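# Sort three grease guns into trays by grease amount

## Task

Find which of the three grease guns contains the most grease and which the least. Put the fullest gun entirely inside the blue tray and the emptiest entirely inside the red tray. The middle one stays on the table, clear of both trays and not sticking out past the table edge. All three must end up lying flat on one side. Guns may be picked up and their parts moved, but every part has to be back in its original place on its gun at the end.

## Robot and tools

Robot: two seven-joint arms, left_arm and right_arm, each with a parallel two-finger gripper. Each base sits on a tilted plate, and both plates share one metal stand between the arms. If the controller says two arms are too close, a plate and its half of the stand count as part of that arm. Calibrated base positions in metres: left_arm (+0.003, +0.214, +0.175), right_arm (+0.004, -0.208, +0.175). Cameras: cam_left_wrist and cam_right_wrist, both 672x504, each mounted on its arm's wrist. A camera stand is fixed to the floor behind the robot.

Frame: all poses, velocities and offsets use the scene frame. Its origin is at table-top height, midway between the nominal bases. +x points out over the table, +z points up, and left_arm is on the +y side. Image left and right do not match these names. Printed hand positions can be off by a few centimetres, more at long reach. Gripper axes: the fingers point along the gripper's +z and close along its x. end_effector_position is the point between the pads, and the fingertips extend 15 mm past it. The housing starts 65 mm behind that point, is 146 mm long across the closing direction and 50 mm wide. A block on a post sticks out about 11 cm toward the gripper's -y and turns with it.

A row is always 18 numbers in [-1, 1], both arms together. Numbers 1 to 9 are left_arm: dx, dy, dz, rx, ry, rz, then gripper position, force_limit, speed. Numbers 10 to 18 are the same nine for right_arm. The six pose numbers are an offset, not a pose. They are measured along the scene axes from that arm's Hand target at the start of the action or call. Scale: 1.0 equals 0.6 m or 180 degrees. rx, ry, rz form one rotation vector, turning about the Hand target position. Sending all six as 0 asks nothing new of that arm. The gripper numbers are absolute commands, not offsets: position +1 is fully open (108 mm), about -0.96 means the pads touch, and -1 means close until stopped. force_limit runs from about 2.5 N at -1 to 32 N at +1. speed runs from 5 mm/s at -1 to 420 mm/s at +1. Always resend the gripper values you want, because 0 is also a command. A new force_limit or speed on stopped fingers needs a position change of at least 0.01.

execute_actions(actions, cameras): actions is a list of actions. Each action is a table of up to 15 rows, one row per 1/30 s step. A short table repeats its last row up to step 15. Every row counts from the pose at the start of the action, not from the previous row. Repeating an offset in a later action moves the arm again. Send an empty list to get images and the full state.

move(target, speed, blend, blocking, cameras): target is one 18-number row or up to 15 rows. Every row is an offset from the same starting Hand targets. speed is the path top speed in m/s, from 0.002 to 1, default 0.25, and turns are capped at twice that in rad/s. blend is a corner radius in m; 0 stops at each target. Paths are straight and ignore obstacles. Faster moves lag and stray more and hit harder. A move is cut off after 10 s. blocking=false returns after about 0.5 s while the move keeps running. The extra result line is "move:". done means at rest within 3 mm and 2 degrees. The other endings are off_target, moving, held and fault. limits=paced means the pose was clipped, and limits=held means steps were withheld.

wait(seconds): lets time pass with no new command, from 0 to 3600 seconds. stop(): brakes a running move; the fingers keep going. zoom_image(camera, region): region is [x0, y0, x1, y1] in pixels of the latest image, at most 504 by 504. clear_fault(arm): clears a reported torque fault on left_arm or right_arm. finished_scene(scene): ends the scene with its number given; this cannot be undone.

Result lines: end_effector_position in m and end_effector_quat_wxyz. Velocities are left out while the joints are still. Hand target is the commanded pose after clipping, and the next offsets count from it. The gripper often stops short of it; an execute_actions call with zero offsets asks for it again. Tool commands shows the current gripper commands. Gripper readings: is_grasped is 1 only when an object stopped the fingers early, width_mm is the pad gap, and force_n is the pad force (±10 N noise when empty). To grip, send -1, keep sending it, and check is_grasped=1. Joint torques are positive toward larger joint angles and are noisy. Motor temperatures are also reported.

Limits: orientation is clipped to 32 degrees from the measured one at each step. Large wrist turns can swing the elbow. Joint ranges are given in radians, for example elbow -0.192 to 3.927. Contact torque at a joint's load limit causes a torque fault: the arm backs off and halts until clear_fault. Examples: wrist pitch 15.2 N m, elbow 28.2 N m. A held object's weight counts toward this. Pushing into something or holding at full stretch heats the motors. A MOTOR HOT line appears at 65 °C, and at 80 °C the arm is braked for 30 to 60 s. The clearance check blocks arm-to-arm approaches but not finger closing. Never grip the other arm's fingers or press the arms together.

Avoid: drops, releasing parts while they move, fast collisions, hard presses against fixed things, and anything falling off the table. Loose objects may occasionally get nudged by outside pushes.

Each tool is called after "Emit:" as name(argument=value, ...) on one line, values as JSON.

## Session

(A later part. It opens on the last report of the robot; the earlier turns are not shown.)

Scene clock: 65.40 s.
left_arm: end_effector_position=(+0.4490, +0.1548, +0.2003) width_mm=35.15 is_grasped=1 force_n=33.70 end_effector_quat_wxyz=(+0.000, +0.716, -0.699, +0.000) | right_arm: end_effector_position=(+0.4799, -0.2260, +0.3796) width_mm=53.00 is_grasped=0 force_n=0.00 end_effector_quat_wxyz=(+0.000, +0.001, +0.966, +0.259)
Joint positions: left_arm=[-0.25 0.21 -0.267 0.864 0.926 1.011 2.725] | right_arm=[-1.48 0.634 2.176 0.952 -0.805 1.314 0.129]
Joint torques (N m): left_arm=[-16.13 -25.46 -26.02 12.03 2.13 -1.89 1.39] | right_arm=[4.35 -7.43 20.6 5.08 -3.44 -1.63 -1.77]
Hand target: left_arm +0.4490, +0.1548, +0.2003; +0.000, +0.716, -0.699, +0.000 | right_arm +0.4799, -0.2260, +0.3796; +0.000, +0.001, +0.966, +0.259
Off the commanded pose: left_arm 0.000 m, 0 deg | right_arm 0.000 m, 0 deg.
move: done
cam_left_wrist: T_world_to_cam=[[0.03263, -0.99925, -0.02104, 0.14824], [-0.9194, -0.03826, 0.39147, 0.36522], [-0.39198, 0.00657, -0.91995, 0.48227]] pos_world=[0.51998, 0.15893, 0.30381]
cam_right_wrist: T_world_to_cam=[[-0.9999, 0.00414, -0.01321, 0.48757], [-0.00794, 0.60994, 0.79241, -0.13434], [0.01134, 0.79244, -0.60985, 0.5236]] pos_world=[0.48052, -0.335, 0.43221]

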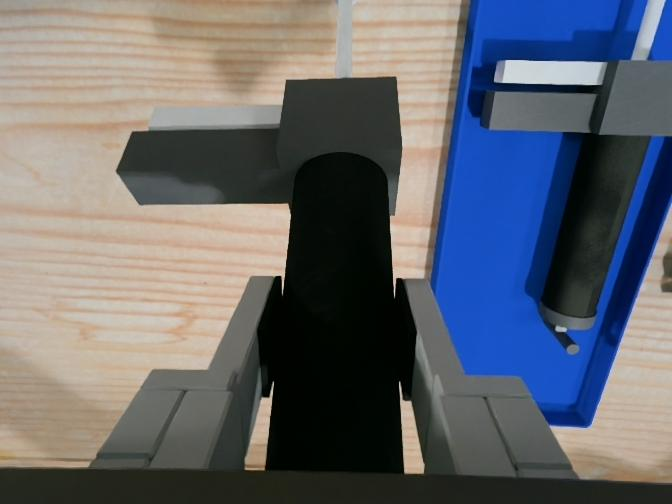

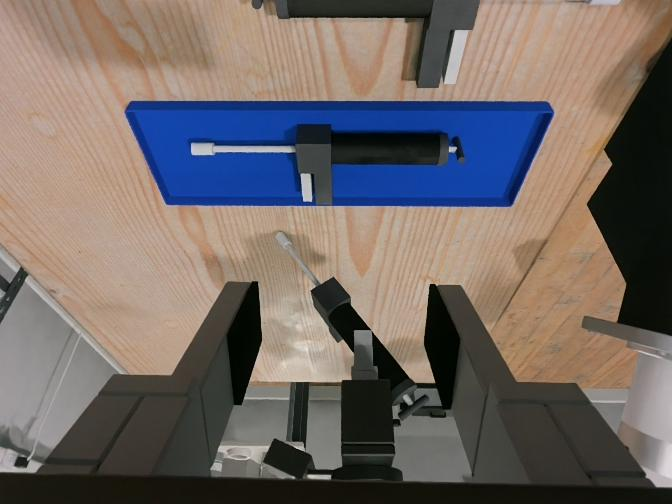

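Emit:
move(target=[[0,0,-0.15,0,0,0,-1,1,0,0,0,0,0,0,0,0,0.4,0],[0,0,-0.2845,0,0,0,-1,1,0,0,0,0,0,0,0,0,0.4,0]], speed=[0.15,0.05], cameras=["all"])

Scene clock: 68.47 s.
left_arm: end_effector_position=(+0.4491, +0.1547, +0.0297) width_mm=35.15 is_grasped=1 force_n=31.45 end_effector_quat_wxyz=(+0.000, +0.715, -0.699, +0.000) | right_arm: end_effector_position=(+0.4799, -0.2260, +0.3796) width_mm=53.00 is_grasped=0 force_n=0.00 end_effector_quat_wxyz=(+0.000, +0.001, +0.966, +0.259)
Joint positions: left_arm=[-0.134 0.567 -0.075 0.944 1.336 0.743 2.506] | right_arm=[-1.48 0.634 2.176 0.952 -0.805 1.314 0.129]
Joint torques (N m): left_arm=[-7.45 -13.63 -12.62 9.31 2.28 -4.39 -1.52] | right_arm=[4.51 -7.11 20.74 5.73 -3.36 -1.66 -1.75]
Hand target: left_arm +0.4490, +0.1548, +0.0296; +0.000, +0.716, -0.699, +0.000 | right_arm +0.4799, -0.2260, +0.3796; +0.000, +0.001, +0.966, +0.259
Off the commanded pose: left_arm 0.000 m, 0 deg | right_arm 0.000 m, 0 deg.
move: done
cam_left_wrist: T_world_to_cam=[[0.03249, -0.99925, -0.02086, 0.14469], [-0.91953, -0.03806, 0.39118, 0.43213], [-0.39169, 0.00647, -0.92008, 0.32534]] pos_world=[0.52008, 0.15893, 0.13331]
cam_right_wrist: T_world_to_cam=[[-0.9999, 0.00414, -0.01321, 0.48757], [-0.00794, 0.60994, 0.79241, -0.13434], [0.01134, 0.79244, -0.60985, 0.5236]] pos_world=[0.48052, -0.335, 0.43221]

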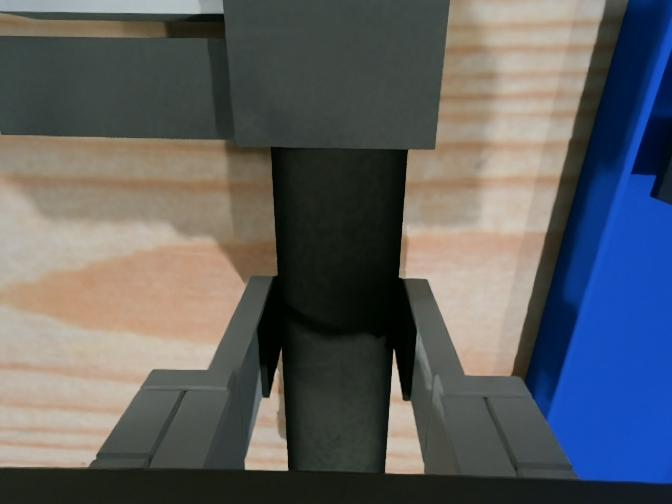

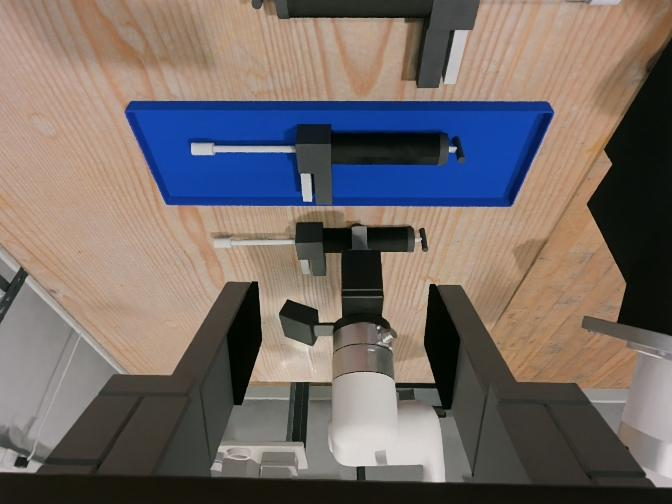

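Emit:
move(target=[[0,0,0,0,0,0,0,1,0,0,0,0,0,0,0,0,0.4,0],[0,0.05,0.2,0,0,0,0,1,0,0,0.05,0,0,0,0,0,0.4,0],[-0.05,0.6,0.4,0,0,0,0,1,0,-0.005,0.3,-0.1,-0.06,-0.06,0.22,0,0.4,0],[-0.05,0.65,0.4,0,0,0,0,1,0,-0.01,0.632,-0.366,-0.1306,-0.1306,0.4875,0,0.4,0]], speed=[0.1,0.3,0.5,0.45], blend=[0,0.04,0.05,0], cameras=["all"])

Scene clock: 72.47 s.
left_arm: end_effector_position=(+0.4190, +0.5448, +0.2696) width_mm=52.99 is_grasped=0 force_n=0.00 end_effector_quat_wxyz=(+0.000, +0.716, -0.699, +0.000) | right_arm: end_effector_position=(+0.4740, +0.1532, +0.1600) width_mm=53.00 is_grasped=0 force_n=0.00 end_effector_quat_wxyz=(+0.000, +0.707, -0.708, +0.000)
Joint positions: left_arm=[0.006 -0.646 0.127 0.754 0.754 1.128 3.774] | right_arm=[0.376 1.315 0.688 1.902 -1.34 1.47 -0.92]
Joint torques (N m): left_arm=[-0.18 -7.53 -14.27 16.97 2.25 -1.31 1.47] | right_arm=[21.28 -23.67 15.53 9.82 4.06 -0.87 -1.79]
Hand target: left_arm +0.4190, +0.5448, +0.2696; +0.000, +0.716, -0.699, +0.000 | right_arm +0.4739, +0.1532, +0.1600; +0.000, +0.707, -0.708, +0.000
Off the commanded pose: left_arm 0.000 m, 0 deg | right_arm 0.000 m, 0 deg.
move: done
cam_left_wrist: T_world_to_cam=[[0.03254, -0.99925, -0.021, 0.54041], [-0.9194, -0.03816, 0.39147, 0.32538], [-0.39198, 0.00657, -0.91995, 0.5317]] pos_world=[0.48998, 0.54893, 0.37311]
cam_right_wrist: T_world_to_cam=[[0.00289, -0.9999, -0.01356, 0.15567], [-0.92438, -0.00784, 0.38138, 0.40312], [-0.38145, 0.01144, -0.92432, 0.44538]] pos_world=[0.54208, 0.15372, 0.26004]

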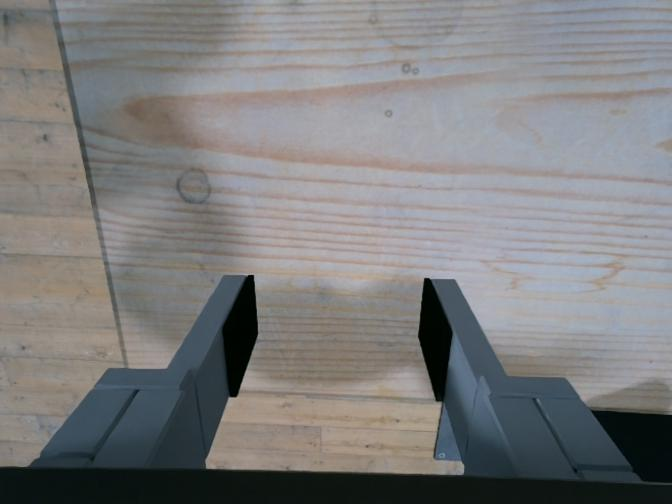

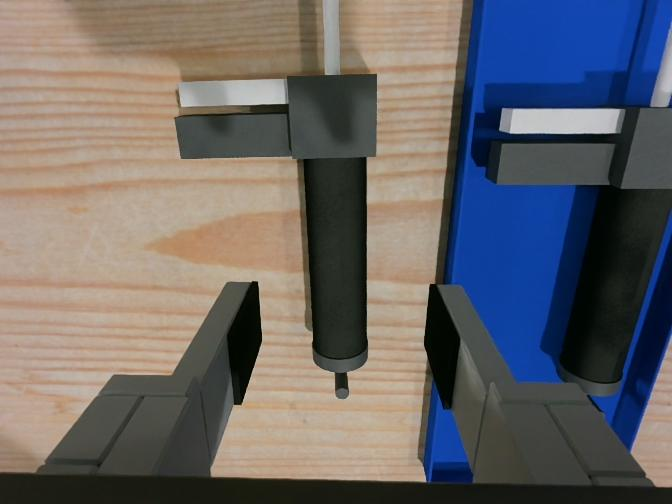

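Emit:
move(target=[[0,0,0,0,0,0,0,1,0,0,0,-0.2217,0,0,0,0,0.4,0],[0,0,0,0,0,0,0,1,0,0,0,-0.2217,0,0,0,-1,1,0],[0,0,0,0,0,0,0,1,0,0,0,0.02,0,0,0,-1,1,0],[0,0,0,0,0,0,0,1,0,-0.023,-0.85,0.0,0,0,0,-1,1,0]], speed=[0.15,0.1,0.2,0.3], blend=[0,0,0.03,0], cameras=["cam_right_wrist"])

Scene clock: 78.13 s.
left_arm: end_effector_position=(+0.4190, +0.5448, +0.2696) width_mm=52.99 is_grasped=0 force_n=0.00 end_effector_quat_wxyz=(+0.000, +0.716, -0.699, +0.000) | right_arm: end_effector_position=(+0.4601, -0.3568, +0.1599) width_mm=35.39 is_grasped=1 force_n=31.02 end_effector_quat_wxyz=(+0.000, +0.707, -0.708, +0.000)
Joint positions: left_arm=[0.006 -0.646 0.127 0.754 0.754 1.128 3.774] | right_arm=[-0.713 -0.236 0.71 0.653 -0.795 0.707 -1.756]
Joint torques (N m): left_arm=[-1.03 -7.49 -15.55 16.65 1.52 -1.75 1.48] | right_arm=[13.01 -24.8 6.86 12.93 4.01 -4.17 -1.79]
Hand target: left_arm +0.4190, +0.5448, +0.2696; +0.000, +0.716, -0.699, +0.000 | right_arm +0.4601, -0.3568, +0.1600; +0.000, +0.707, -0.708, +0.000
Off the commanded pose: left_arm 0.000 m, 0 deg | right_arm 0.000 m, 0 deg.
move: done
cam_right_wrist: T_world_to_cam=[[0.00289, -0.9999, -0.01356, -0.35424], [-0.92438, -0.00784, 0.38138, 0.38637], [-0.38145, 0.01144, -0.92432, 0.44594]] pos_world=[0.52828, -0.35628, 0.26004]

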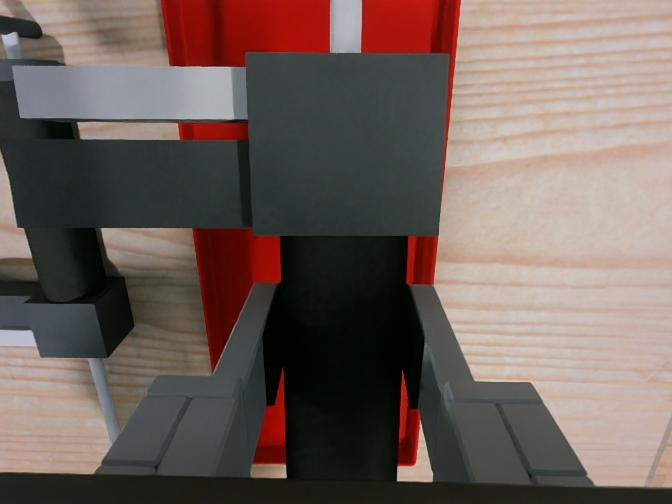

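Emit:
move(target=[[0,0,0,0,0,0,0,1,0,0,-0.0253,-0.12,0,0,0,-1,1,0],[0,0,0,0,0,0,0,1,0,0,-0.0253,-0.21,0,0,0,-1,1,0],[0,0,0,0,0,0,0,1,0,0,-0.0253,-0.21,0,0,0,-0.1,0.6,-0.4],[0,0,0,0,0,0,0,1,0,0,-0.0253,0.15,0,0,0,-0.1,0.6,-0.4]], speed=[0.15,0.08,0.1,0.25], blend=[0.01,0,0,0], cameras=["cam_right_wrist"])

Scene clock: 82.10 s.
left_arm: end_effector_position=(+0.4190, +0.5448, +0.2696) width_mm=52.99 is_grasped=0 force_n=0.00 end_effector_quat_wxyz=(+0.000, +0.716, -0.699, +0.000) | right_arm: end_effector_position=(+0.4601, -0.3720, +0.2499) width_mm=47.49 is_grasped=0 force_n=0.00 end_effector_quat_wxyz=(+0.000, +0.707, -0.708, +0.000)
Joint positions: left_arm=[0.006 -0.646 0.127 0.754 0.754 1.128 3.774] | right_arm=[-0.587 -0.483 0.682 0.692 -0.466 0.891 -2.011]
Joint torques (N m): left_arm=[-2.01 -7.43 -16.49 16.59 1.31 -2.08 1.38] | right_arm=[11.07 -20.98 3.96 23.93 4.14 -0.67 -1.78]
Hand target: left_arm +0.4190, +0.5448, +0.2696; +0.000, +0.716, -0.699, +0.000 | right_arm +0.4601, -0.3720, +0.2500; +0.000, +0.707, -0.708, +0.000
Off the commanded pose: left_arm 0.000 m, 0 deg | right_arm 0.000 m, 0 deg.
move: done
cam_right_wrist: T_world_to_cam=[[0.00289, -0.9999, -0.01356, -0.36822], [-0.92438, -0.00784, 0.38138, 0.35196], [-0.38145, 0.01144, -0.92432, 0.52921]] pos_world=[0.52828, -0.37148, 0.34993]

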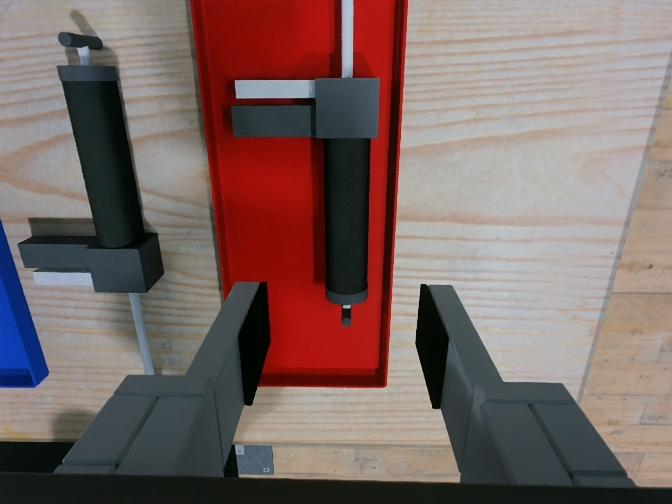

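Emit:
finished_scene(scene=3)

The scene is finished: the task was done.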